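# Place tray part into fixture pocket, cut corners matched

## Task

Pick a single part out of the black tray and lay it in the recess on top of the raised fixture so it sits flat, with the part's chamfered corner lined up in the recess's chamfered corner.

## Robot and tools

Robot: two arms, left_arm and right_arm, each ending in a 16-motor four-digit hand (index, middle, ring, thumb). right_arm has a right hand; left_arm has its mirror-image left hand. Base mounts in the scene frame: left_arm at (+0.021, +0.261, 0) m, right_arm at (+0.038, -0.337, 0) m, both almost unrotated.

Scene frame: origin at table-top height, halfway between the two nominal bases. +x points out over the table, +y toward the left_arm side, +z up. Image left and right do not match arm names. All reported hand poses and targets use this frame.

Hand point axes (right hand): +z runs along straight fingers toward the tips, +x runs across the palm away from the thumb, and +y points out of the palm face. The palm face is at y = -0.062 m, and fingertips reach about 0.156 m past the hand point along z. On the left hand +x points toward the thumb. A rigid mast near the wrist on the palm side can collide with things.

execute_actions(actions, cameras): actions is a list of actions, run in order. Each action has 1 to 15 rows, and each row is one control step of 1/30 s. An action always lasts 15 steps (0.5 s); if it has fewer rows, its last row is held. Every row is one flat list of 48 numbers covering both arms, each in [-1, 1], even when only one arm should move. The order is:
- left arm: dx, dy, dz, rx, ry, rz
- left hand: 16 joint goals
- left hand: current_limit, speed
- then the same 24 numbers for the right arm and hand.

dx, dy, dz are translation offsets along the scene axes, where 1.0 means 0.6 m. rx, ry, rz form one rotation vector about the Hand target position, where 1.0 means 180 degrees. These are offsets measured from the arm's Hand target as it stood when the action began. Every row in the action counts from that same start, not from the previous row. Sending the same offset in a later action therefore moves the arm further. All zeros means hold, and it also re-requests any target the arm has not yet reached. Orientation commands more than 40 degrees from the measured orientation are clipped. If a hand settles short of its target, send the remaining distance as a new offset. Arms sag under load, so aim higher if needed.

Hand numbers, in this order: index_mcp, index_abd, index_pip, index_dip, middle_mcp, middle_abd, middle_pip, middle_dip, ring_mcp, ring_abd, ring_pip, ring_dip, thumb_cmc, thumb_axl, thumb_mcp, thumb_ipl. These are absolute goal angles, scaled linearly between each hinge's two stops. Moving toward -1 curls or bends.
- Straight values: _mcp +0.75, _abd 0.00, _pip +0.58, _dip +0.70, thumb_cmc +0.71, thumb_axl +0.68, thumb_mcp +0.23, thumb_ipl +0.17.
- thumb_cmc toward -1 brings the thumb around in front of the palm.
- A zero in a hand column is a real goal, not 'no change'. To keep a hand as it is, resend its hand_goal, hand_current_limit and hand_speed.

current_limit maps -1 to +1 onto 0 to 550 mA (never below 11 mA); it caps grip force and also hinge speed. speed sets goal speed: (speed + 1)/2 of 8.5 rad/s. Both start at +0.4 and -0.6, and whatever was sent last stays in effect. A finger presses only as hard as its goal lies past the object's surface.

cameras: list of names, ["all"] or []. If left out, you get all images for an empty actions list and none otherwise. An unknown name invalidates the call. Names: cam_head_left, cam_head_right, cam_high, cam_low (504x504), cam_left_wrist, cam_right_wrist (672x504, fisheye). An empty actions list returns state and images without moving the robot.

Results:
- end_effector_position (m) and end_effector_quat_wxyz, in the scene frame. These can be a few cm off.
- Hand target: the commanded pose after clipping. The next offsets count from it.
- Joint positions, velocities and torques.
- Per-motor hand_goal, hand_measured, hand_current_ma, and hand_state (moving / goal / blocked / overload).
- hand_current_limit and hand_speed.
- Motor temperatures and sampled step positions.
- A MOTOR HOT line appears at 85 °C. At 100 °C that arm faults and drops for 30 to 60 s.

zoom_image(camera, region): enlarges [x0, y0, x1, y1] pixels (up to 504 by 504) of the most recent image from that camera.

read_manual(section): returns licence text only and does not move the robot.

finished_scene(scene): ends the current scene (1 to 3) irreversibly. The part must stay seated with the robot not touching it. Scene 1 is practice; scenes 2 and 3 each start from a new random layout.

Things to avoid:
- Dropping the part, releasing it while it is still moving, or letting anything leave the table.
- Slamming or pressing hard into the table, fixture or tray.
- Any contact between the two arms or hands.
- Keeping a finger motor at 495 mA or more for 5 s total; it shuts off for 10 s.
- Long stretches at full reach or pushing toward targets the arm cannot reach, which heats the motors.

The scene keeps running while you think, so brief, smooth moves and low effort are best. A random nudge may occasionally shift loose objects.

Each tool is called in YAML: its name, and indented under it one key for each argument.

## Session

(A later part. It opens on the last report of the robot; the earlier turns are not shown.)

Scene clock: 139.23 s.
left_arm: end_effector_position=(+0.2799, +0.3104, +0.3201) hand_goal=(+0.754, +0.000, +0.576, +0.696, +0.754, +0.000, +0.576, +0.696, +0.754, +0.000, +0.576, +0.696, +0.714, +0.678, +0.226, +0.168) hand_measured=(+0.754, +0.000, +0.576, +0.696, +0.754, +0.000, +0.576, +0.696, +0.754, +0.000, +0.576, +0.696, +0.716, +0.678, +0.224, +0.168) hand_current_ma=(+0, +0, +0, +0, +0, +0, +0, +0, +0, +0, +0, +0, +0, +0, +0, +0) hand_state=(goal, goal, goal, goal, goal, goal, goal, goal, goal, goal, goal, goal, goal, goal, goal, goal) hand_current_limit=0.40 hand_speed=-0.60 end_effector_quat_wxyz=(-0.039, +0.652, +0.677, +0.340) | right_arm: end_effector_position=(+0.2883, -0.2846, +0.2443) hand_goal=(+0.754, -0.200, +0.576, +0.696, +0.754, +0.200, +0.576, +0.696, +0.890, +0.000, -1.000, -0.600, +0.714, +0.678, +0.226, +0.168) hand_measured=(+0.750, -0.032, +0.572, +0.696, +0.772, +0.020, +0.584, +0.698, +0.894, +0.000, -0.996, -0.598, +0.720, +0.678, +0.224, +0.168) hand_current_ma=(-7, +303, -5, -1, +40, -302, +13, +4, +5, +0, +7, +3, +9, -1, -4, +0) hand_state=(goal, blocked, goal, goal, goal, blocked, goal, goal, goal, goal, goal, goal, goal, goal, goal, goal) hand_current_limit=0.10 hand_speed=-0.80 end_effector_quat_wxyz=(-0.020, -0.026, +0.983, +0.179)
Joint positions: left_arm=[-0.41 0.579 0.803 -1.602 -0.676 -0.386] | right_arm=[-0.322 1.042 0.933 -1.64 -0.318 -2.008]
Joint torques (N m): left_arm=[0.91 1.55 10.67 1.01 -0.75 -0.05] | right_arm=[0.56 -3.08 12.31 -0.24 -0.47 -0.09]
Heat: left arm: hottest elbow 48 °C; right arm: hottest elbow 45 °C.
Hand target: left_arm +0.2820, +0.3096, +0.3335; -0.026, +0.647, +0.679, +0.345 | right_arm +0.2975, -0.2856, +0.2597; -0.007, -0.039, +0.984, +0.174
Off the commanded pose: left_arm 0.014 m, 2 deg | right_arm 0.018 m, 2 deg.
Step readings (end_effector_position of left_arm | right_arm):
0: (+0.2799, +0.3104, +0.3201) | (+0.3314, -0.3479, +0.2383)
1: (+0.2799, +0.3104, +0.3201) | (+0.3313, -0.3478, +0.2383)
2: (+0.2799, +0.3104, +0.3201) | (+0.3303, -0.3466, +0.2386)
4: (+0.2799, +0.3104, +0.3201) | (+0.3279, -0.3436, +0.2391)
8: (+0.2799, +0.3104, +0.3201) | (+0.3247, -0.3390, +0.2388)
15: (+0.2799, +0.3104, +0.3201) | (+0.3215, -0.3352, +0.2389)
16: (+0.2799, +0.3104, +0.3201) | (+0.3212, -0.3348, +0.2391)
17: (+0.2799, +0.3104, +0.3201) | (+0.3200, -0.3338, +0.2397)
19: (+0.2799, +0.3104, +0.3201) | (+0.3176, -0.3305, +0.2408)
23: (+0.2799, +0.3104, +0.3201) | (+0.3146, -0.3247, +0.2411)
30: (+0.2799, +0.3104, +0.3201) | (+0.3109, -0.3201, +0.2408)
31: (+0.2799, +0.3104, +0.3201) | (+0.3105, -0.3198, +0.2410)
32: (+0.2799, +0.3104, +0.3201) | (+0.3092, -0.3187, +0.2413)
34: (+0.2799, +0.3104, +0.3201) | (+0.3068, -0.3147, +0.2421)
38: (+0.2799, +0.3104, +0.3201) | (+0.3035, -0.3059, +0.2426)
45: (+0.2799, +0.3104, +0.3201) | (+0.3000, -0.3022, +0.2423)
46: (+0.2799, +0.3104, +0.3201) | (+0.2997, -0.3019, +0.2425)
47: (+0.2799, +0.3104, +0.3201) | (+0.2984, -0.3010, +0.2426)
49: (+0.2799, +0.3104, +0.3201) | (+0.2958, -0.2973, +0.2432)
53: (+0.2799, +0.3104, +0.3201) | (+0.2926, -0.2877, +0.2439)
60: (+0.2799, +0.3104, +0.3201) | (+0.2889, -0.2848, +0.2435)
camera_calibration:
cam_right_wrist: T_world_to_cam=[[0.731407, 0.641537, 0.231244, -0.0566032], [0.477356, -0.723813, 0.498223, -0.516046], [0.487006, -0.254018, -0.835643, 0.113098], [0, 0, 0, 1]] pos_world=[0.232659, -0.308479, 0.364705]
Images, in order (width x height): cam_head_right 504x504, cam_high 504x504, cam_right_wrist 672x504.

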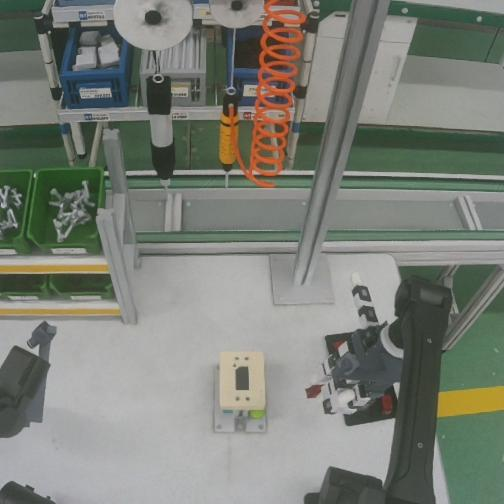

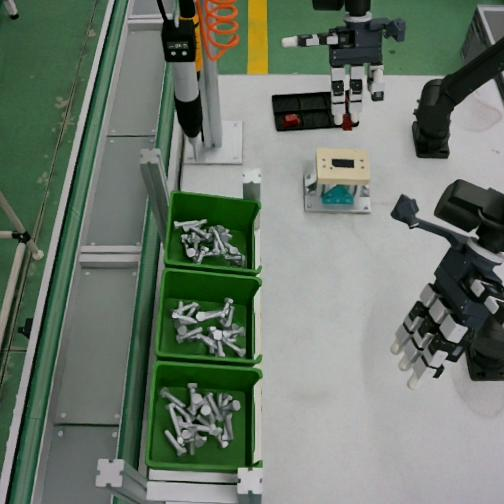

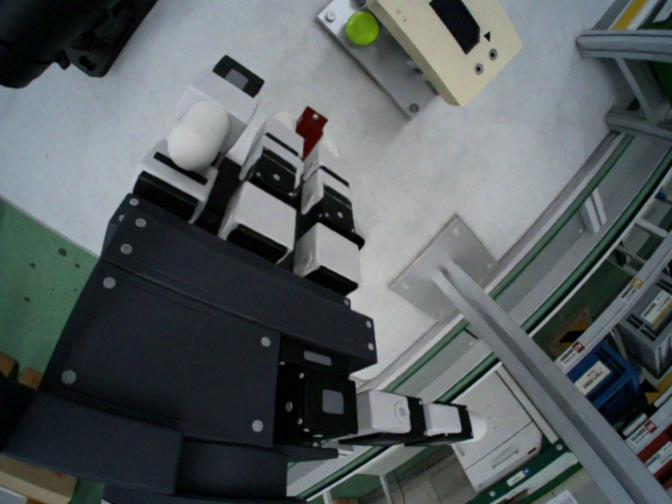

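execute_actions:
  actions:
    - [[0,0,0,0,0,0,0.754,0,0.576,0.696,0.754,0,0.576,0.696,0.754,0,0.576,0.696,0.714,0.678,0.226,0.168,0.4,-0.6,0,-0.0044,-0.0445,0,0,0,0.754,-0.2,0.576,0.696,0.754,0.2,0.576,0.696,0.89,0,-1,-0.6,0.714,0.678,0.226,0.168,0.1,-0.8]]
    - [[0,0,0,0,0,0,0.754,0,0.576,0.696,0.754,0,0.576,0.696,0.754,0,0.576,0.696,0.714,0.678,0.226,0.168,0.4,-0.6,0,-0.0044,-0.0445,0,0,0,0.754,-0.2,0.576,0.696,0.754,0.2,0.576,0.696,0.89,0,-1,-0.6,0.714,0.678,0.226,0.168,0.1,-0.8]]
    - [[0,0,0,0,0,0,0.754,0,0.576,0.696,0.754,0,0.576,0.696,0.754,0,0.576,0.696,0.714,0.678,0.226,0.168,0.4,-0.6,0,-0.0044,-0.0445,0,0,0,0.754,-0.2,0.576,0.696,0.754,0.2,0.576,0.696,0.89,0,-1,-0.6,0.714,0.678,0.226,0.168,0.1,-0.8]]
  cameras: ["cam_right_wrist", "cam_high"]

zoom_image:
  camera: "cam_high"
  region: [310, 90, 370, 150]

zoom_image:
  camera: "cam_right_wrist"
  region: [275, 85, 345, 155]

Scene clock: 146.53 s.
left_arm: end_effector_position=(+0.2799, +0.3104, +0.3201) hand_goal=(+0.754, +0.000, +0.576, +0.696, +0.754, +0.000, +0.576, +0.696, +0.754, +0.000, +0.576, +0.696, +0.714, +0.678, +0.226, +0.168) hand_measured=(+0.754, +0.000, +0.576, +0.696, +0.754, +0.000, +0.576, +0.696, +0.754, +0.000, +0.576, +0.696, +0.716, +0.678, +0.224, +0.168) hand_current_ma=(+0, +0, +0, +0, +0, +0, +0, +0, +0, +0, +0, +0, +0, +0, +0, +0) hand_state=(goal, goal, goal, goal, goal, goal, goal, goal, goal, goal, goal, goal, goal, goal, goal, goal) hand_current_limit=0.40 hand_speed=-0.60 end_effector_quat_wxyz=(-0.039, +0.652, +0.677, +0.340) | right_arm: end_effector_position=(+0.2935, -0.2894, +0.1784) hand_goal=(+0.754, -0.200, +0.576, +0.696, +0.754, +0.200, +0.576, +0.696, +0.890, +0.000, -1.000, -0.600, +0.714, +0.678, +0.226, +0.168) hand_measured=(+0.750, -0.032, +0.572, +0.696, +0.772, +0.020, +0.584, +0.698, +0.894, +0.000, -0.996, -0.598, +0.720, +0.678, +0.224, +0.168) hand_current_ma=(-7, +302, -5, -1, +40, -302, +14, +4, +5, +0, +7, +3, +9, -1, -4, +0) hand_state=(goal, blocked, goal, goal, goal, blocked, goal, goal, goal, goal, goal, goal, goal, goal, goal, goal) hand_current_limit=0.10 hand_speed=-0.80 end_effector_quat_wxyz=(-0.013, -0.039, +0.984, +0.175)
Joint positions: left_arm=[-0.41 0.579 0.803 -1.602 -0.676 -0.386] | right_arm=[-0.329 1.099 0.797 -1.435 -0.312 -2.038]
Joint torques (N m): left_arm=[0.32 1.9 10.77 0.99 -0.74 -0.04] | right_arm=[-0.97 -3.84 8.55 0.42 -0.52 -0.1]
Motor temperatures (°C): left_arm=[31 26 48 26 28 23] | right_arm=[26 29 46 25 27 24]
Heat: left arm: hottest elbow 48 °C; right arm: hottest elbow 46 °C.
Hand target: left_arm +0.2820, +0.3096, +0.3335; -0.026, +0.647, +0.679, +0.345 | right_arm +0.2975, -0.2934, +0.1795; -0.007, -0.040, +0.984, +0.175
Off the commanded pose: left_arm 0.014 m, 2 deg | right_arm 0.006 m, 1 deg.
Step readings (end_effector_position of left_arm | right_arm):
0: (+0.2799, +0.3104, +0.3201) | (+0.2883, -0.2846, +0.2443)
1: (+0.2799, +0.3104, +0.3201) | (+0.2883, -0.2846, +0.2443)
2: (+0.2799, +0.3104, +0.3201) | (+0.2885, -0.2847, +0.2442)
4: (+0.2799, +0.3104, +0.3201) | (+0.2907, -0.2857, +0.2430)
8: (+0.2799, +0.3104, +0.3201) | (+0.2948, -0.2873, +0.2381)
15: (+0.2799, +0.3104, +0.3201) | (+0.2942, -0.2872, +0.2326)
16: (+0.2799, +0.3104, +0.3201) | (+0.2943, -0.2872, +0.2324)
17: (+0.2799, +0.3104, +0.3201) | (+0.2946, -0.2874, +0.2311)
19: (+0.2799, +0.3104, +0.3201) | (+0.2953, -0.2877, +0.2247)
23: (+0.2799, +0.3104, +0.3201) | (+0.2924, -0.2870, +0.2101)
30: (+0.2799, +0.3104, +0.3201) | (+0.2934, -0.2874, +0.2050)
31: (+0.2799, +0.3104, +0.3201) | (+0.2935, -0.2875, +0.2048)
32: (+0.2799, +0.3104, +0.3201) | (+0.2939, -0.2877, +0.2037)
34: (+0.2799, +0.3104, +0.3201) | (+0.2949, -0.2886, +0.1978)
38: (+0.2799, +0.3104, +0.3201) | (+0.2926, -0.2888, +0.1840)
45: (+0.2799, +0.3104, +0.3201) | (+0.2932, -0.2893, +0.1785)
camera_calibration:
cam_right_wrist: T_world_to_cam=[[0.712236, 0.659617, 0.240054, -0.032804], [0.483573, -0.708969, 0.513342, -0.489373], [0.5088, -0.249537, -0.823926, 0.0471702], [0, 0, 0, 1]] pos_world=[0.236012, -0.313542, 0.297956]
Images, in order (width x height): cam_high 504x504, cam_right_wrist 672x504.

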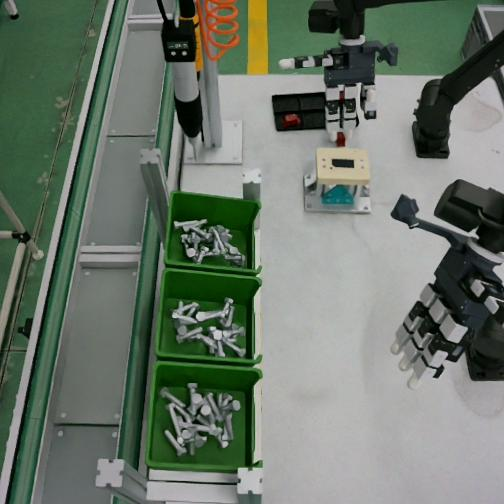

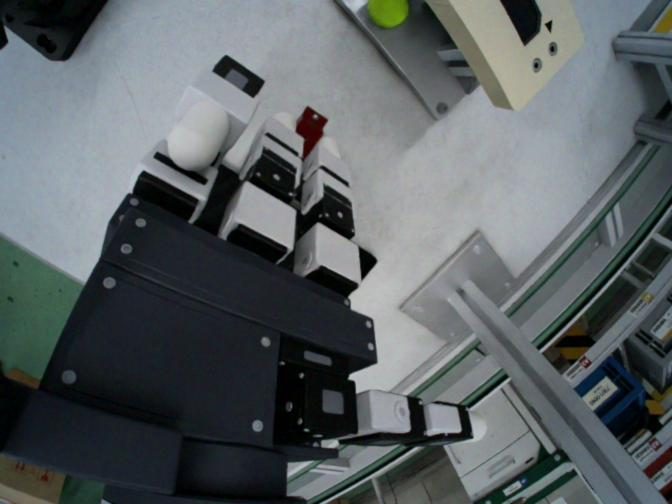

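Scaled by 8.400 from the camera's 504x504 image, which has a finer 720x720 frame.

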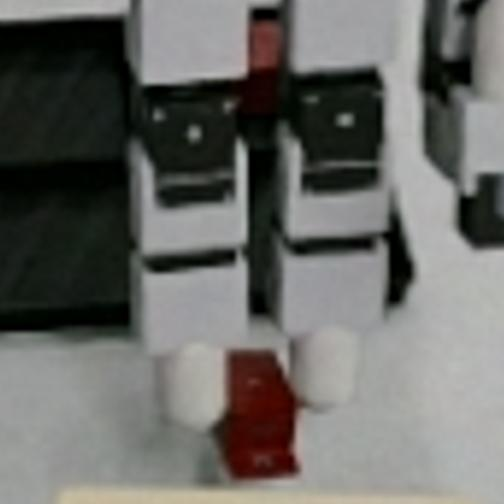

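Scaled by 7.200 from the camera's 672x504 image, which has a finer 960x720 frame.

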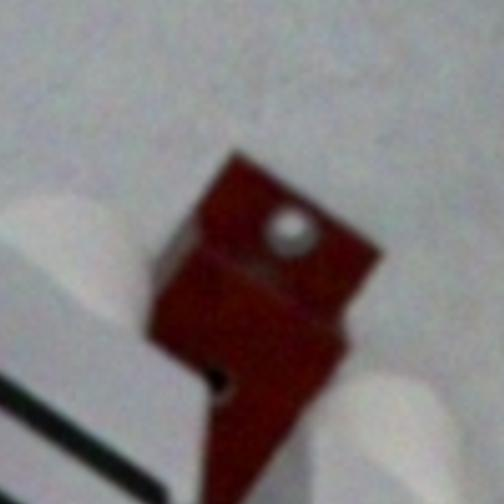

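execute_actions:
  actions:
    - [[0,0,0,0,0,0,0.754,0,0.576,0.696,0.754,0,0.576,0.696,0.754,0,0.576,0.696,0.714,0.678,0.226,0.168,0.4,-0.6,0,0,-0.014,0,0,0,0.754,-0.2,0.576,0.696,0.754,0.2,0.576,0.696,0.89,0,-1,-0.6,0.714,0.678,0.226,0.168,0.1,-0.8]]
  cameras: ["cam_right_wrist", "cam_high"]

zoom_image:
  camera: "cam_high"
  region: [320, 110, 360, 150]

zoom_image:
  camera: "cam_right_wrist"
  region: [275, 85, 345, 155]

Scene clock: 150.00 s.
left_arm: end_effector_position=(+0.2799, +0.3104, +0.3201) hand_goal=(+0.754, +0.000, +0.576, +0.696, +0.754, +0.000, +0.576, +0.696, +0.754, +0.000, +0.576, +0.696, +0.714, +0.678, +0.226, +0.168) hand_measured=(+0.754, +0.000, +0.576, +0.696, +0.754, +0.000, +0.576, +0.696, +0.754, +0.000, +0.576, +0.696, +0.716, +0.678, +0.224, +0.168) hand_current_ma=(+0, +0, +0, +0, +0, +0, +0, +0, +0, +0, +0, +0, +0, +0, +0, +0) hand_state=(goal, goal, goal, goal, goal, goal, goal, goal, goal, goal, goal, goal, goal, goal, goal, goal) hand_current_limit=0.40 hand_speed=-0.60 end_effector_quat_wxyz=(-0.039, +0.652, +0.677, +0.340) | right_arm: end_effector_position=(+0.2941, -0.2896, +0.1714) hand_goal=(+0.754, -0.200, +0.576, +0.696, +0.754, +0.200, +0.576, +0.696, +0.890, +0.000, -1.000, -0.600, +0.714, +0.678, +0.226, +0.168) hand_measured=(+0.750, -0.032, +0.572, +0.696, +0.772, +0.020, +0.584, +0.698, +0.894, +0.000, -0.996, -0.598, +0.720, +0.678, +0.224, +0.168) hand_current_ma=(-7, +303, -5, -1, +40, -302, +14, +4, +5, +0, +7, +3, +9, -1, -4, +0) hand_state=(goal, blocked, goal, goal, goal, blocked, goal, goal, goal, goal, goal, goal, goal, goal, goal, goal) hand_current_limit=0.10 hand_speed=-0.80 end_effector_quat_wxyz=(-0.011, -0.040, +0.984, +0.174)
Joint positions: left_arm=[-0.41 0.579 0.803 -1.602 -0.676 -0.386] | right_arm=[-0.329 1.105 0.783 -1.41 -0.312 -2.038]
Joint torques (N m): left_arm=[0.67 1.26 10.74 0.99 -0.76 -0.07] | right_arm=[-0.91 -3.55 8.28 0.46 -0.52 -0.1]
Heat: left arm: hottest elbow 48 °C; right arm: hottest elbow 45 °C.
Hand target: left_arm +0.2820, +0.3096, +0.3335; -0.026, +0.647, +0.679, +0.345 | right_arm +0.2974, -0.2934, +0.1711; -0.007, -0.040, +0.984, +0.175
Off the commanded pose: left_arm 0.014 m, 2 deg | right_arm 0.005 m, 0 deg.
Step readings (end_effector_position of left_arm | right_arm):
0: (+0.2799, +0.3104, +0.3201) | (+0.2935, -0.2894, +0.1784)
1: (+0.2799, +0.3104, +0.3201) | (+0.2935, -0.2894, +0.1784)
2: (+0.2799, +0.3104, +0.3201) | (+0.2938, -0.2895, +0.1782)
4: (+0.2799, +0.3104, +0.3201) | (+0.2945, -0.2898, +0.1766)
8: (+0.2799, +0.3104, +0.3201) | (+0.2941, -0.2896, +0.1731)
15: (+0.2799, +0.3104, +0.3201) | (+0.2940, -0.2896, +0.1714)
camera_calibration:
cam_right_wrist: T_world_to_cam=[[0.710822, 0.660286, 0.242393, -0.0311304], [0.48118, -0.707847, 0.517126, -0.485894], [0.513028, -0.25095, -0.820869, 0.0388059], [0, 0, 0, 1]] pos_world=[0.236022, -0.313645, 0.290669]
Images, in order (width x height): cam_high 504x504, cam_right_wrist 672x504.

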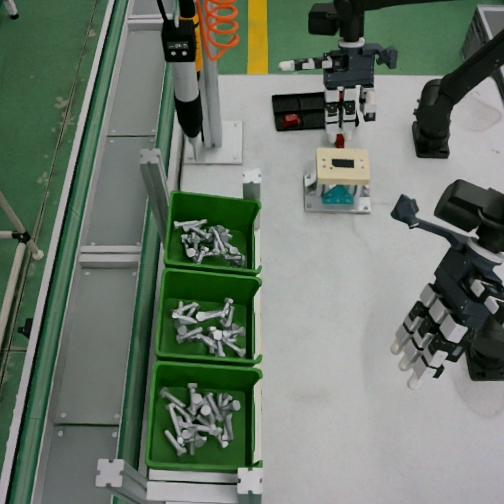

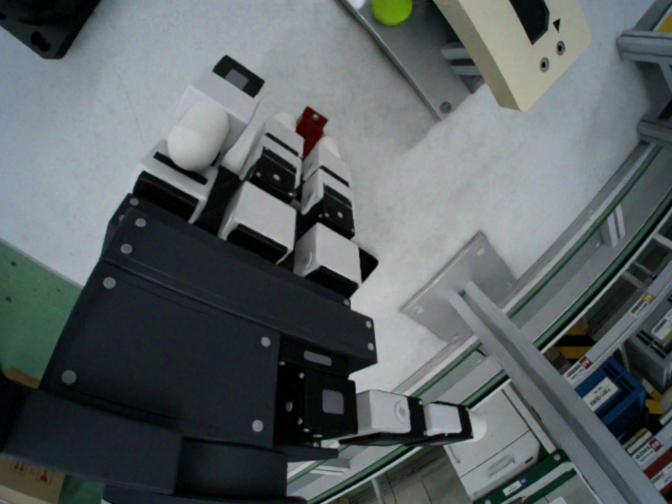

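Scaled by 12.600 from the camera's 504x504 image, which has a finer 720x720 frame.

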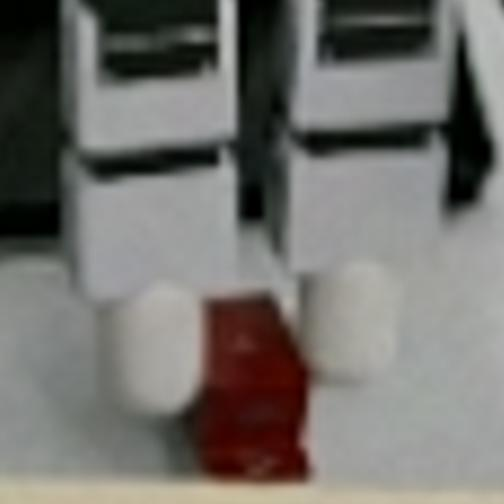

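Scaled by 7.200 from the camera's 672x504 image, which has a finer 960x720 frame.

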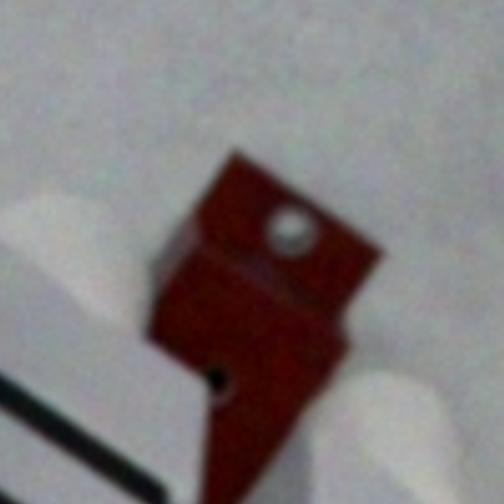

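execute_actions:
  actions:
    - [[0,0,0,0,0,0,0.754,0,0.576,0.696,0.754,0,0.576,0.696,0.754,0,0.576,0.696,0.714,0.678,0.226,0.168,0.4,-0.6,0,0,-0.007,0,0,0,0.754,-0.2,0.576,0.696,0.754,0.2,0.576,0.696,0.89,0,-1,-0.6,0.714,0.678,0.226,0.168,0.1,-0.8]]
    - [[0,0,0,0,0,0,0.754,0,0.576,0.696,0.754,0,0.576,0.696,0.754,0,0.576,0.696,0.714,0.678,0.226,0.168,0.4,-0.6,0,0,-0.005,0,0,0,0.754,-0.2,0.576,0.696,0.754,0.2,0.576,0.696,0.89,0,-1,-0.6,0.714,0.678,0.226,0.168,0.1,-0.8]]
  cameras: ["cam_right_wrist", "cam_high"]

zoom_image:
  camera: "cam_right_wrist"
  region: [275, 85, 345, 155]

Scene clock: 153.93 s.
left_arm: end_effector_position=(+0.2799, +0.3104, +0.3201) hand_goal=(+0.754, +0.000, +0.576, +0.696, +0.754, +0.000, +0.576, +0.696, +0.754, +0.000, +0.576, +0.696, +0.714, +0.678, +0.226, +0.168) hand_measured=(+0.754, +0.000, +0.576, +0.696, +0.754, +0.000, +0.576, +0.696, +0.754, +0.000, +0.576, +0.696, +0.716, +0.678, +0.224, +0.168) hand_current_ma=(+0, +0, +0, +0, +0, +0, +0, +0, +0, +0, +0, +0, +0, +0, +0, +0) hand_state=(goal, goal, goal, goal, goal, goal, goal, goal, goal, goal, goal, goal, goal, goal, goal, goal) hand_current_limit=0.40 hand_speed=-0.60 end_effector_quat_wxyz=(-0.039, +0.652, +0.677, +0.340) | right_arm: end_effector_position=(+0.2943, -0.2897, +0.1644) hand_goal=(+0.754, -0.200, +0.576, +0.696, +0.754, +0.200, +0.576, +0.696, +0.890, +0.000, -1.000, -0.600, +0.714, +0.678, +0.226, +0.168) hand_measured=(+0.750, -0.032, +0.572, +0.696, +0.772, +0.020, +0.584, +0.698, +0.894, +0.000, -0.996, -0.598, +0.720, +0.678, +0.224, +0.168) hand_current_ma=(-7, +302, -5, -1, +40, -302, +14, +4, +5, +0, +7, +3, +9, -1, -4, +0) hand_state=(goal, blocked, goal, goal, goal, blocked, goal, goal, goal, goal, goal, goal, goal, goal, goal, goal) hand_current_limit=0.10 hand_speed=-0.80 end_effector_quat_wxyz=(-0.010, -0.040, +0.984, +0.174)
Joint positions: left_arm=[-0.41 0.579 0.803 -1.602 -0.676 -0.386] | right_arm=[-0.329 1.112 0.768 -1.388 -0.312 -2.038]
Joint torques (N m): left_arm=[0.32 1.96 10.86 1.09 -0.74 -0.06] | right_arm=[-1.03 -3.55 8.18 0.5 -0.52 -0.09]
Heat: left arm: hottest elbow 48 °C; right arm: hottest elbow 44 °C.
Hand target: left_arm +0.2820, +0.3096, +0.3335; -0.026, +0.647, +0.679, +0.345 | right_arm +0.2975, -0.2934, +0.1638; -0.007, -0.040, +0.984, +0.175
Off the commanded pose: left_arm 0.014 m, 2 deg | right_arm 0.005 m, 0 deg.
Step readings (end_effector_position of left_arm | right_arm):
0: (+0.2799, +0.3104, +0.3201) | (+0.2941, -0.2896, +0.1714)
1: (+0.2799, +0.3104, +0.3201) | (+0.2941, -0.2896, +0.1714)
2: (+0.2799, +0.3104, +0.3201) | (+0.2941, -0.2897, +0.1712)
4: (+0.2799, +0.3104, +0.3201) | (+0.2945, -0.2898, +0.1703)
8: (+0.2799, +0.3104, +0.3201) | (+0.2943, -0.2897, +0.1683)
15: (+0.2799, +0.3104, +0.3201) | (+0.2942, -0.2897, +0.1674)
16: (+0.2799, +0.3104, +0.3201) | (+0.2942, -0.2897, +0.1674)
17: (+0.2799, +0.3104, +0.3201) | (+0.2944, -0.2897, +0.1673)
19: (+0.2799, +0.3104, +0.3201) | (+0.2946, -0.2898, +0.1667)
23: (+0.2799, +0.3104, +0.3201) | (+0.2943, -0.2897, +0.1651)
30: (+0.2799, +0.3104, +0.3201) | (+0.2942, -0.2897, +0.1644)
camera_calibration:
cam_right_wrist: T_world_to_cam=[[0.710623, 0.660381, 0.242716, -0.0295208], [0.48085, -0.707689, 0.517648, -0.482345], [0.513612, -0.251143, -0.820445, 0.0326905], [0, 0, 0, 1]] pos_world=[0.236123, -0.313646, 0.283671]
Images, in order (width x height): cam_high 504x504, cam_right_wrist 672x504.

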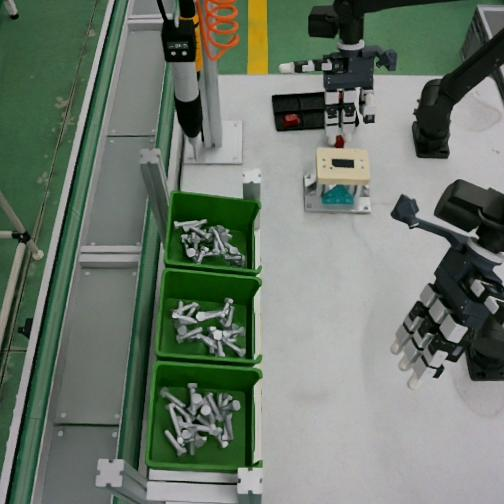

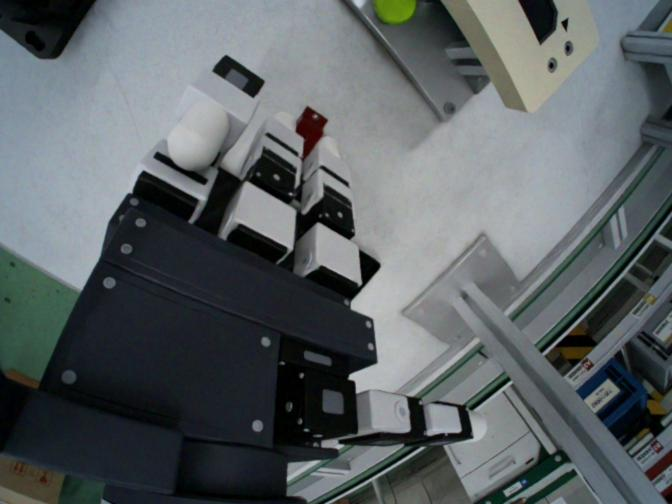

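Scaled by 7.200 from the camera's 672x504 image, which has a finer 960x720 frame.

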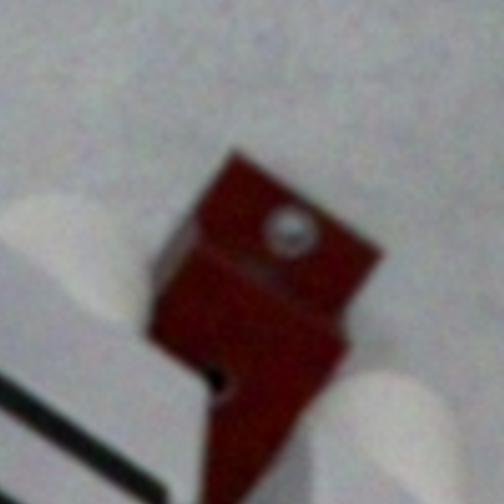

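execute_actions:
  actions:
    - [[0,0,0,0,0,0,0.754,0,0.576,0.696,0.754,0,0.576,0.696,0.754,0,0.576,0.696,0.714,0.678,0.226,0.168,0.4,-0.6,0,0,-0.005,0,0,0,0.754,-0.2,0.576,0.696,0.754,0.2,0.576,0.696,0.89,0,-1,-0.6,0.714,0.678,0.226,0.168,0.1,-0.8]]
    - [[0,0,0,0,0,0,0.754,0,0.576,0.696,0.754,0,0.576,0.696,0.754,0,0.576,0.696,0.714,0.678,0.226,0.168,0.4,-0.6,0,0,-0.005,0,0,0,0.754,-0.2,0.576,0.696,0.754,0.2,0.576,0.696,0.89,0,-1,-0.6,0.714,0.678,0.226,0.168,0.1,-0.8]]
  cameras: ["cam_right_wrist", "cam_low", "cam_high"]

zoom_image:
  camera: "cam_right_wrist"
  region: [275, 85, 345, 155]

zoom_image:
  camera: "cam_low"
  region: [170, 230, 290, 350]

Scene clock: 157.07 s.
left_arm: end_effector_position=(+0.2799, +0.3104, +0.3201) hand_goal=(+0.754, +0.000, +0.576, +0.696, +0.754, +0.000, +0.576, +0.696, +0.754, +0.000, +0.576, +0.696, +0.714, +0.678, +0.226, +0.168) hand_measured=(+0.754, +0.000, +0.576, +0.696, +0.754, +0.000, +0.576, +0.696, +0.754, +0.000, +0.576, +0.696, +0.716, +0.678, +0.224, +0.168) hand_current_ma=(+0, +0, +0, +0, +0, +0, +0, +0, +0, +0, +0, +0, +0, +0, +0, +0) hand_state=(goal, goal, goal, goal, goal, goal, goal, goal, goal, goal, goal, goal, goal, goal, goal, goal) hand_current_limit=0.40 hand_speed=-0.60 end_effector_quat_wxyz=(-0.039, +0.652, +0.677, +0.340) | right_arm: end_effector_position=(+0.2945, -0.2896, +0.1597) hand_goal=(+0.754, -0.200, +0.576, +0.696, +0.754, +0.200, +0.576, +0.696, +0.890, +0.000, -1.000, -0.600, +0.714, +0.678, +0.226, +0.168) hand_measured=(+0.750, -0.032, +0.572, +0.696, +0.772, +0.020, +0.584, +0.698, +0.894, +0.000, -0.996, -0.598, +0.720, +0.678, +0.224, +0.168) hand_current_ma=(-8, +302, -5, -1, +40, -302, +14, +4, +5, +0, +7, +3, +9, -1, -4, +0) hand_state=(goal, blocked, goal, goal, goal, blocked, goal, goal, goal, goal, goal, goal, goal, goal, goal, goal) hand_current_limit=0.10 hand_speed=-0.80 end_effector_quat_wxyz=(-0.009, -0.040, +0.984, +0.174)
Joint positions: left_arm=[-0.41 0.579 0.803 -1.602 -0.676 -0.386] | right_arm=[-0.329 1.117 0.759 -1.371 -0.313 -2.039]
Joint torques (N m): left_arm=[0.62 1.85 10.74 1.03 -0.77 -0.07] | right_arm=[-0.91 -3.37 7.98 0.62 -0.49 -0.1]
Heat: left arm: hottest elbow 48 °C; right arm: hottest elbow 44 °C.
Hand target: left_arm +0.2820, +0.3096, +0.3335; -0.026, +0.647, +0.679, +0.345 | right_arm +0.2974, -0.2934, +0.1579; -0.007, -0.040, +0.984, +0.175
Off the commanded pose: left_arm 0.014 m, 2 deg | right_arm 0.005 m, 0 deg.
Step readings (end_effector_position of left_arm | right_arm):
0: (+0.2799, +0.3104, +0.3201) | (+0.2943, -0.2897, +0.1644)
1: (+0.2799, +0.3104, +0.3201) | (+0.2943, -0.2897, +0.1644)
2: (+0.2799, +0.3104, +0.3201) | (+0.2943, -0.2897, +0.1644)
4: (+0.2799, +0.3104, +0.3201) | (+0.2947, -0.2898, +0.1638)
8: (+0.2799, +0.3104, +0.3201) | (+0.2944, -0.2897, +0.1624)
15: (+0.2799, +0.3104, +0.3201) | (+0.2944, -0.2897, +0.1620)
16: (+0.2799, +0.3104, +0.3201) | (+0.2944, -0.2897, +0.1620)
17: (+0.2799, +0.3104, +0.3201) | (+0.2945, -0.2898, +0.1619)
19: (+0.2799, +0.3104, +0.3201) | (+0.2948, -0.2899, +0.1613)
23: (+0.2799, +0.3104, +0.3201) | (+0.2944, -0.2896, +0.1599)
30: (+0.2799, +0.3104, +0.3201) | (+0.2945, -0.2896, +0.1597)
camera_calibration:
cam_right_wrist: T_world_to_cam=[[0.709671, 0.660641, 0.244787, -0.028538], [0.479899, -0.70766, 0.51857, -0.479788], [0.515815, -0.250541, -0.819246, 0.0280591], [0, 0, 0, 1]] pos_world=[0.236029, -0.313643, 0.278777]
Images, in order (width x height): cam_high 504x504, cam_low 504x504, cam_right_wrist 672x504.

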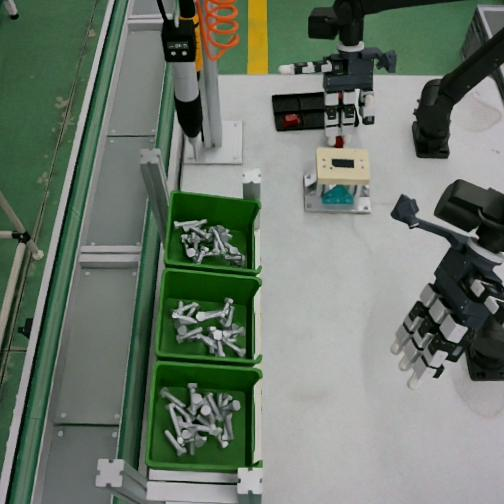

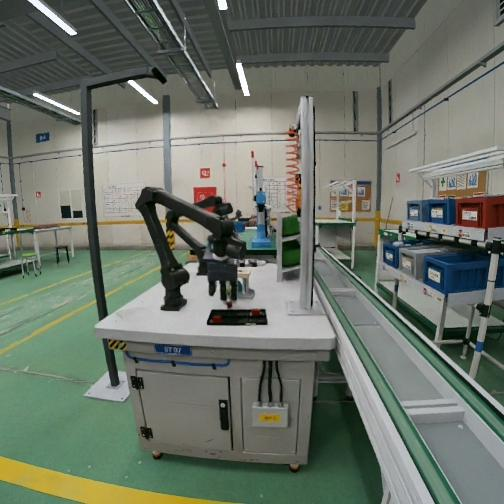

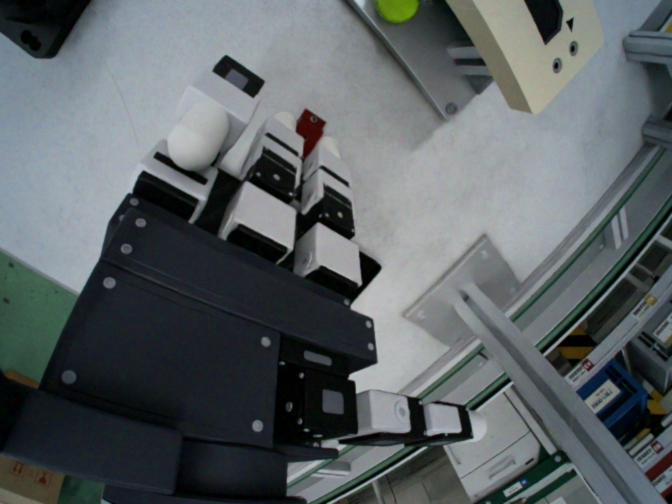

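Scaled by 7.200 from the camera's 672x504 image, which has a finer 960x720 frame.

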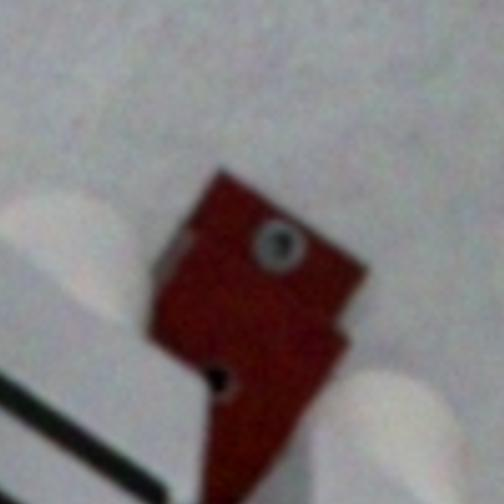

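Scaled by 4.200 from the camera's 504x504 image, which has a finer 720x720 frame.

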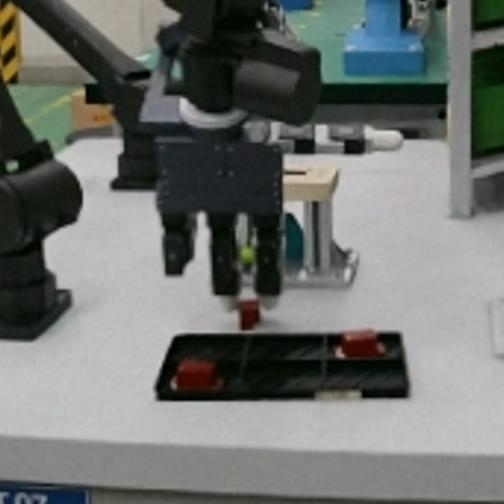

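execute_actions:
  actions:
    - [[0,0,0,0,0,0,0.754,0,0.576,0.696,0.754,0,0.576,0.696,0.754,0,0.576,0.696,0.714,0.678,0.226,0.168,0.4,-0.6,0,0,-0.0015,0,0,0,0.754,0.02,0.576,0.696,0.754,-0.02,0.576,0.696,0.89,0,-1,-0.6,0.714,0.678,0.226,0.168,0.1,-0.93]]
    - [[0,0,0,0,0,0,0.754,0,0.576,0.696,0.754,0,0.576,0.696,0.754,0,0.576,0.696,0.714,0.678,0.226,0.168,0.4,-0.6,0,0,0,0,0,0,0.754,0.05,0.576,0.696,0.754,-0.05,0.576,0.696,0.89,0,-1,-0.6,0.714,0.678,0.226,0.168,0.1,-0.93]]
  cameras: ["cam_right_wrist", "cam_high"]

zoom_image:
  camera: "cam_right_wrist"
  region: [265, 80, 345, 160]

Scene clock: 160.80 s.
left_arm: end_effector_position=(+0.2799, +0.3104, +0.3201) hand_goal=(+0.754, +0.000, +0.576, +0.696, +0.754, +0.000, +0.576, +0.696, +0.754, +0.000, +0.576, +0.696, +0.714, +0.678, +0.226, +0.168) hand_measured=(+0.754, +0.000, +0.576, +0.696, +0.754, +0.000, +0.576, +0.696, +0.754, +0.000, +0.576, +0.696, +0.716, +0.678, +0.224, +0.168) hand_current_ma=(+0, +0, +0, +0, +0, +0, +0, +0, +0, +0, +0, +0, +0, +0, +0, +0) hand_state=(goal, goal, goal, goal, goal, goal, goal, goal, goal, goal, goal, goal, goal, goal, goal, goal) hand_current_limit=0.40 hand_speed=-0.60 end_effector_quat_wxyz=(-0.039, +0.652, +0.677, +0.340) | right_arm: end_effector_position=(+0.2953, -0.2899, +0.1594) hand_goal=(+0.754, +0.050, +0.576, +0.696, +0.754, -0.050, +0.576, +0.696, +0.890, +0.000, -1.000, -0.600, +0.714, +0.678, +0.226, +0.168) hand_measured=(+0.754, +0.046, +0.574, +0.696, +0.762, -0.046, +0.580, +0.698, +0.894, +0.000, -0.996, -0.598, +0.720, +0.678, +0.224, +0.168) hand_current_ma=(+0, -4, -2, -1, +13, +4, +5, +4, +5, +0, +7, +3, +9, -1, -4, +0) hand_state=(goal, goal, goal, goal, goal, goal, goal, goal, goal, goal, goal, goal, goal, goal, goal, goal) hand_current_limit=0.10 hand_speed=-0.93 end_effector_quat_wxyz=(-0.007, -0.041, +0.984, +0.173)
Joint positions: left_arm=[-0.41 0.579 0.803 -1.602 -0.676 -0.386] | right_arm=[-0.329 1.117 0.759 -1.367 -0.313 -2.039]
Joint torques (N m): left_arm=[0.67 1.55 10.66 1.01 -0.75 -0.06] | right_arm=[-1.03 -3.43 7.83 0.54 -0.48 -0.09]
Heat: left arm: hottest elbow 48 °C; right arm: hottest elbow 44 °C.
Hand target: left_arm +0.2820, +0.3096, +0.3335; -0.026, +0.647, +0.679, +0.345 | right_arm +0.2974, -0.2934, +0.1569; -0.007, -0.040, +0.984, +0.175
Off the commanded pose: left_arm 0.014 m, 2 deg | right_arm 0.005 m, 0 deg.
Step readings (end_effector_position of left_arm | right_arm):
0: (+0.2799, +0.3104, +0.3201) | (+0.2945, -0.2896, +0.1597)
1: (+0.2799, +0.3104, +0.3201) | (+0.2945, -0.2896, +0.1597)
2: (+0.2799, +0.3104, +0.3201) | (+0.2945, -0.2896, +0.1597)
4: (+0.2799, +0.3104, +0.3201) | (+0.2945, -0.2896, +0.1597)
8: (+0.2799, +0.3104, +0.3201) | (+0.2948, -0.2897, +0.1597)
15: (+0.2799, +0.3104, +0.3201) | (+0.2953, -0.2899, +0.1594)
16: (+0.2799, +0.3104, +0.3201) | (+0.2953, -0.2899, +0.1594)
17: (+0.2799, +0.3104, +0.3201) | (+0.2953, -0.2899, +0.1594)
19: (+0.2799, +0.3104, +0.3201) | (+0.2953, -0.2899, +0.1594)
23: (+0.2799, +0.3104, +0.3201) | (+0.2953, -0.2899, +0.1594)
30: (+0.2799, +0.3104, +0.3201) | (+0.2953, -0.2899, +0.1594)
camera_calibration:
cam_right_wrist: T_world_to_cam=[[0.708804, 0.660962, 0.246428, -0.0286778], [0.478036, -0.706968, 0.521226, -0.479959], [0.518728, -0.251645, -0.817066, 0.0258876], [0, 0, 0, 1]] pos_world=[0.236336, -0.313846, 0.278386]
Images, in order (width x height): cam_high 504x504, cam_right_wrist 672x504.

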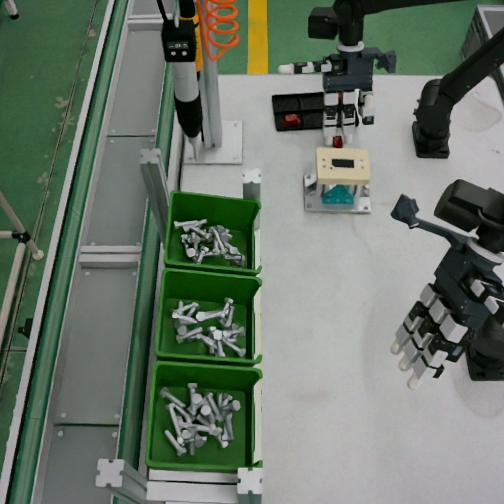

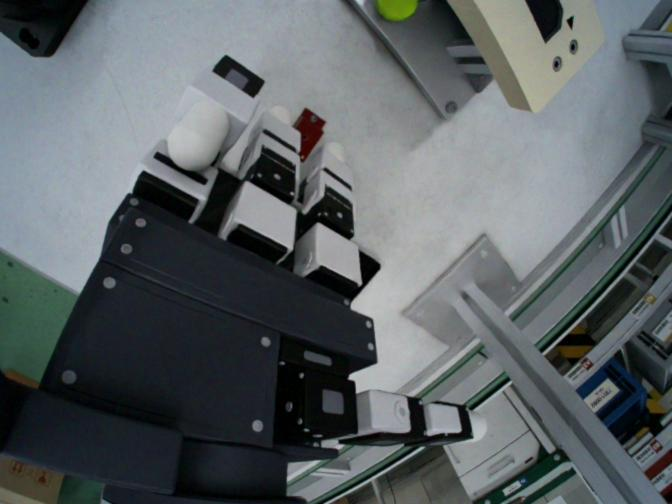

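Scaled by 6.300 from the camera's 672x504 image, which has a finer 960x720 frame.

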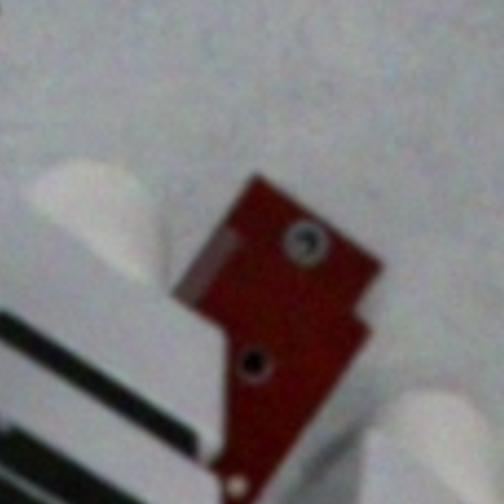

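execute_actions:
  actions:
    - [[0,0,0,0,0,0,0.754,0,0.576,0.696,0.754,0,0.576,0.696,0.754,0,0.576,0.696,0.714,0.678,0.226,0.168,0.4,-0.6,0,0,0.045,-0.0071,-0.0208,0,0.754,0.07,0.576,0.696,0.754,-0.07,0.576,0.696,0.89,0,-1,-0.6,0.714,0.678,0.226,0.168,0.1,-0.6]]
    - [[0,0,0,0,0,0,0.754,0,0.576,0.696,0.754,0,0.576,0.696,0.754,0,0.576,0.696,0.714,0.678,0.226,0.168,0.4,-0.6,0,0,0.06,0.0035,0.0104,0,0.754,0.07,0.576,0.696,0.754,-0.07,0.576,0.696,0.89,0,-1,-0.6,0.714,0.678,0.226,0.168,0.1,-0.6]]
    - [[0,0,0,0,0,0,0.754,0,0.576,0.696,0.754,0,0.576,0.696,0.754,0,0.576,0.696,0.714,0.678,0.226,0.168,0.4,-0.6,0,0,0.06,0.0035,0.0104,0,0.754,0.07,0.576,0.696,0.754,-0.07,0.576,0.696,0.89,0,-1,-0.6,0.714,0.678,0.226,0.168,0.1,-0.6]]
  cameras: ["cam_right_wrist", "cam_high"]

zoom_image:
  camera: "cam_right_wrist"
  region: [265, 60, 365, 160]

Scene clock: 173.70 s.
left_arm: end_effector_position=(+0.2799, +0.3104, +0.3201) hand_goal=(+0.754, +0.000, +0.576, +0.696, +0.754, +0.000, +0.576, +0.696, +0.754, +0.000, +0.576, +0.696, +0.714, +0.678, +0.226, +0.168) hand_measured=(+0.754, +0.000, +0.576, +0.696, +0.754, +0.000, +0.576, +0.696, +0.754, +0.000, +0.576, +0.696, +0.716, +0.678, +0.224, +0.168) hand_current_ma=(+0, +0, +0, +0, +0, +0, +0, +0, +0, +0, +0, +0, +0, +0, +0, +0) hand_state=(goal, goal, goal, goal, goal, goal, goal, goal, goal, goal, goal, goal, goal, goal, goal, goal) hand_current_limit=0.40 hand_speed=-0.60 end_effector_quat_wxyz=(-0.039, +0.652, +0.677, +0.340) | right_arm: end_effector_position=(+0.2898, -0.2875, +0.2411) hand_goal=(+0.754, +0.070, +0.576, +0.696, +0.754, -0.070, +0.576, +0.696, +0.890, +0.000, -1.000, -0.600, +0.714, +0.678, +0.226, +0.168) hand_measured=(+0.754, +0.068, +0.574, +0.696, +0.760, -0.066, +0.580, +0.698, +0.894, +0.000, -0.996, -0.598, +0.720, +0.678, +0.224, +0.168) hand_current_ma=(+1, -3, -2, -1, +11, +3, +5, +3, +5, +0, +7, +3, +9, -1, -4, +0) hand_state=(goal, goal, goal, goal, goal, goal, goal, goal, goal, goal, goal, goal, goal, goal, goal, goal) hand_current_limit=0.10 hand_speed=-0.60 end_effector_quat_wxyz=(-0.025, -0.037, +0.982, +0.182)
Joint positions: left_arm=[-0.41 0.579 0.803 -1.602 -0.676 -0.386] | right_arm=[-0.329 1.065 0.937 -1.637 -0.316 -2.04]
Joint torques (N m): left_arm=[0.73 1.73 10.85 1.07 -0.74 -0.07] | right_arm=[-0.97 -4.6 11.7 -0.25 -0.37 -0.08]
Heat: left arm: hottest elbow 49 °C; right arm: hottest elbow 42 °C.
Hand target: left_arm +0.2820, +0.3096, +0.3335; -0.026, +0.647, +0.679, +0.345 | right_arm +0.2974, -0.2935, +0.2560; -0.007, -0.040, +0.984, +0.174
Off the commanded pose: left_arm 0.014 m, 2 deg | right_arm 0.018 m, 2 deg.
Step readings (end_effector_position of left_arm | right_arm):
0: (+0.2799, +0.3104, +0.3201) | (+0.2953, -0.2899, +0.1594)
1: (+0.2799, +0.3104, +0.3201) | (+0.2953, -0.2899, +0.1594)
2: (+0.2799, +0.3104, +0.3201) | (+0.2953, -0.2899, +0.1594)
4: (+0.2799, +0.3104, +0.3201) | (+0.2948, -0.2897, +0.1605)
8: (+0.2799, +0.3104, +0.3201) | (+0.2920, -0.2885, +0.1667)
15: (+0.2799, +0.3104, +0.3201) | (+0.2899, -0.2877, +0.1707)
16: (+0.2799, +0.3104, +0.3201) | (+0.2898, -0.2876, +0.1710)
17: (+0.2799, +0.3104, +0.3201) | (+0.2888, -0.2872, +0.1724)
19: (+0.2799, +0.3104, +0.3201) | (+0.2861, -0.2862, +0.1793)
23: (+0.2799, +0.3104, +0.3201) | (+0.2884, -0.2870, +0.1954)
30: (+0.2799, +0.3104, +0.3201) | (+0.2896, -0.2875, +0.2034)
31: (+0.2799, +0.3104, +0.3201) | (+0.2892, -0.2873, +0.2038)
32: (+0.2799, +0.3104, +0.3201) | (+0.2883, -0.2870, +0.2055)
34: (+0.2799, +0.3104, +0.3201) | (+0.2862, -0.2862, +0.2140)
38: (+0.2799, +0.3104, +0.3201) | (+0.2901, -0.2877, +0.2330)
45: (+0.2799, +0.3104, +0.3201) | (+0.2903, -0.2878, +0.2409)
camera_calibration:
cam_right_wrist: T_world_to_cam=[[0.717564, 0.656894, 0.231501, -0.0465732], [0.496361, -0.715473, 0.491654, -0.51874], [0.488598, -0.237885, -0.839454, 0.114083], [0, 0, 0, 1]] pos_world=[0.235161, -0.313412, 0.36159]
Images, in order (width x height): cam_high 504x504, cam_right_wrist 672x504.

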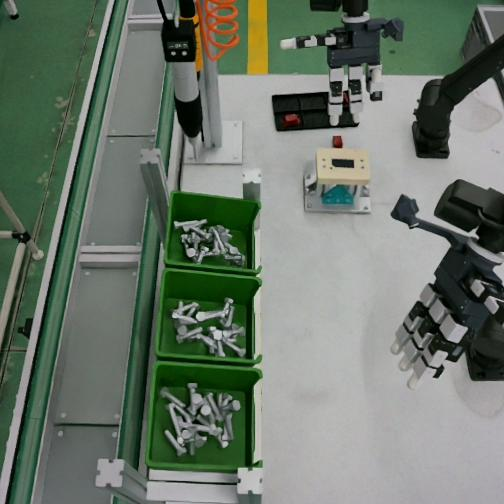

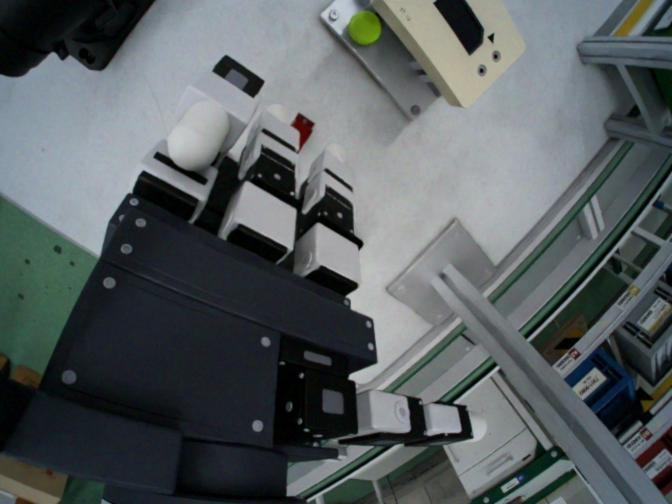

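Scaled by 5.040 from the camera's 672x504 image, which has a finer 960x720 frame.

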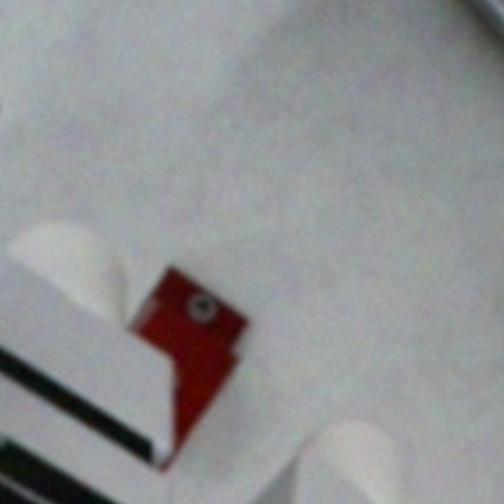

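execute_actions:
  actions:
    - [[0,0,0,0,0,0,0.754,0,0.576,0.696,0.754,0,0.576,0.696,0.754,0,0.576,0.696,0.714,0.678,0.226,0.168,0.4,-0.6,0,0,0,-0.0554,-0.0044,0,0.754,0.07,0.576,0.696,0.754,-0.07,0.576,0.696,0.89,0,-1,-0.6,0.714,0.678,0.226,0.168,0.1,-0.6]]
    - [[0,0,0,0,0,0,0.754,0,0.576,0.696,0.754,0,0.576,0.696,0.754,0,0.576,0.696,0.714,0.678,0.226,0.168,0.4,-0.6,0,0,0,-0.0554,-0.0044,0,0.754,0.07,0.576,0.696,0.754,-0.07,0.576,0.696,0.89,0,-1,-0.6,0.714,0.678,0.226,0.168,0.1,-0.6]]
    - [[0,0,0,0,0,0,0.754,0,0.576,0.696,0.754,0,0.576,0.696,0.754,0,0.576,0.696,0.714,0.678,0.226,0.168,0.4,-0.6,0.001,-0.021,0,0,0,-0.111,0.754,0.07,0.576,0.696,0.754,-0.07,0.576,0.696,0.89,0,-1,-0.6,0.714,0.678,0.226,0.168,0.1,-0.6]]
    - [[0,0,0,0,0,0,0.754,0,0.576,0.696,0.754,0,0.576,0.696,0.754,0,0.576,0.696,0.714,0.678,0.226,0.168,0.4,-0.6,0.001,-0.021,0,0,0,-0.111,0.754,0.07,0.576,0.696,0.754,-0.07,0.576,0.696,0.89,0,-1,-0.6,0.714,0.678,0.226,0.168,0.1,-0.6]]
    - [[0,0,0,0,0,0,0.754,0,0.576,0.696,0.754,0,0.576,0.696,0.754,0,0.576,0.696,0.714,0.678,0.226,0.168,0.4,-0.6,0.001,-0.021,0,0,0,-0.111,0.754,0.07,0.576,0.696,0.754,-0.07,0.576,0.696,0.89,0,-1,-0.6,0.714,0.678,0.226,0.168,0.1,-0.6]]
  cameras: ["cam_high"]

Scene clock: 184.70 s.
left_arm: end_effector_position=(+0.2799, +0.3104, +0.3201) hand_goal=(+0.754, +0.000, +0.576, +0.696, +0.754, +0.000, +0.576, +0.696, +0.754, +0.000, +0.576, +0.696, +0.714, +0.678, +0.226, +0.168) hand_measured=(+0.754, +0.000, +0.576, +0.696, +0.754, +0.000, +0.576, +0.696, +0.754, +0.000, +0.576, +0.696, +0.716, +0.678, +0.224, +0.168) hand_current_ma=(+0, +0, +0, +0, +0, +0, +0, +0, +0, +0, +0, +0, +0, +0, +0, +0) hand_state=(goal, goal, goal, goal, goal, goal, goal, goal, goal, goal, goal, goal, goal, goal, goal, goal) hand_current_limit=0.40 hand_speed=-0.60 end_effector_quat_wxyz=(-0.039, +0.652, +0.677, +0.340) | right_arm: end_effector_position=(+0.2996, -0.3333, +0.2529) hand_goal=(+0.754, +0.070, +0.576, +0.696, +0.754, -0.070, +0.576, +0.696, +0.890, +0.000, -1.000, -0.600, +0.714, +0.678, +0.226, +0.168) hand_measured=(+0.754, +0.068, +0.574, +0.696, +0.754, -0.068, +0.578, +0.698, +0.892, +0.000, -0.996, -0.598, +0.714, +0.678, +0.224, +0.168) hand_current_ma=(+0, -2, -2, -1, +1, +3, +2, +3, +2, +0, +7, +3, +1, -1, -5, +0) hand_state=(goal, goal, goal, goal, goal, goal, goal, goal, goal, goal, goal, goal, goal, goal, goal, goal) hand_current_limit=0.10 hand_speed=-0.60 end_effector_quat_wxyz=(+0.013, +0.462, +0.887, +0.010)
Joint positions: left_arm=[-0.41 0.579 0.803 -1.602 -0.676 -0.386] | right_arm=[-0.122 0.764 0.911 -1.687 -0.01 -0.766]
Joint torques (N m): left_arm=[0.62 1.79 10.8 1.01 -0.73 -0.05] | right_arm=[0.62 -0.56 9.2 0.46 0.03 0.11]
Heat: left arm: hottest elbow 49 °C; right arm: hottest elbow 44 °C.
Hand target: left_arm +0.2820, +0.3096, +0.3335; -0.026, +0.647, +0.679, +0.345 | right_arm +0.2992, -0.3313, +0.2559; +0.000, +0.464, +0.886, +0.001
Off the commanded pose: left_arm 0.014 m, 2 deg | right_arm 0.004 m, 2 deg.
joint sent to its limit (right arm) — joint 4 (wrist pitch), lower limit. The joint targets still meet the commanded pose.
Step readings (end_effector_position of left_arm | right_arm):
0: (+0.2799, +0.3104, +0.3201) | (+0.2897, -0.2875, +0.2411)
1: (+0.2799, +0.3104, +0.3201) | (+0.2895, -0.2878, +0.2407)
2: (+0.2799, +0.3104, +0.3201) | (+0.2884, -0.2904, +0.2382)
4: (+0.2799, +0.3104, +0.3201) | (+0.2857, -0.2953, +0.2337)
8: (+0.2799, +0.3104, +0.3201) | (+0.2841, -0.2932, +0.2375)
15: (+0.2799, +0.3104, +0.3201) | (+0.2852, -0.2921, +0.2414)
16: (+0.2799, +0.3104, +0.3201) | (+0.2852, -0.2926, +0.2409)
17: (+0.2799, +0.3104, +0.3201) | (+0.2846, -0.2948, +0.2385)
19: (+0.2799, +0.3104, +0.3201) | (+0.2832, -0.2982, +0.2338)
23: (+0.2799, +0.3104, +0.3201) | (+0.2830, -0.2933, +0.2362)
30: (+0.2799, +0.3104, +0.3201) | (+0.2852, -0.2934, +0.2392)
31: (+0.2799, +0.3104, +0.3201) | (+0.2856, -0.2935, +0.2391)
32: (+0.2799, +0.3104, +0.3201) | (+0.2873, -0.2937, +0.2394)
34: (+0.2799, +0.3104, +0.3201) | (+0.2906, -0.2950, +0.2418)
38: (+0.2799, +0.3104, +0.3201) | (+0.2931, -0.3014, +0.2506)
45: (+0.2799, +0.3104, +0.3201) | (+0.2964, -0.3060, +0.2547)
46: (+0.2799, +0.3104, +0.3201) | (+0.2971, -0.3064, +0.2546)
47: (+0.2799, +0.3104, +0.3201) | (+0.2980, -0.3070, +0.2540)
49: (+0.2799, +0.3104, +0.3201) | (+0.2977, -0.3083, +0.2518)
53: (+0.2799, +0.3104, +0.3201) | (+0.2935, -0.3121, +0.2498)
60: (+0.2799, +0.3104, +0.3201) | (+0.2969, -0.3190, +0.2525)
61: (+0.2799, +0.3104, +0.3201) | (+0.2975, -0.3195, +0.2526)
62: (+0.2799, +0.3104, +0.3201) | (+0.2986, -0.3203, +0.2523)
64: (+0.2799, +0.3104, +0.3201) | (+0.2988, -0.3220, +0.2511)
68: (+0.2799, +0.3104, +0.3201) | (+0.2952, -0.3275, +0.2507)
75: (+0.2799, +0.3104, +0.3201) | (+0.2976, -0.3297, +0.2531)
Images, in order (width x height): cam_high 504x504.

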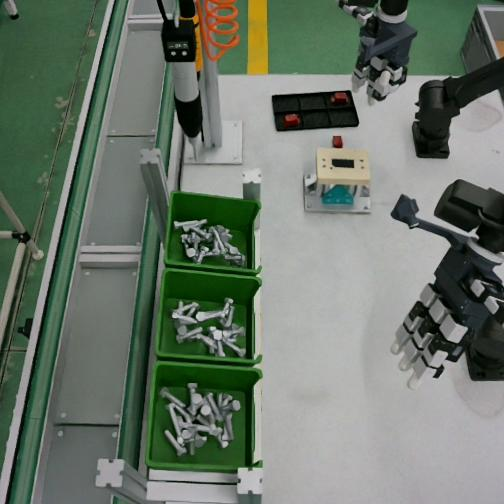

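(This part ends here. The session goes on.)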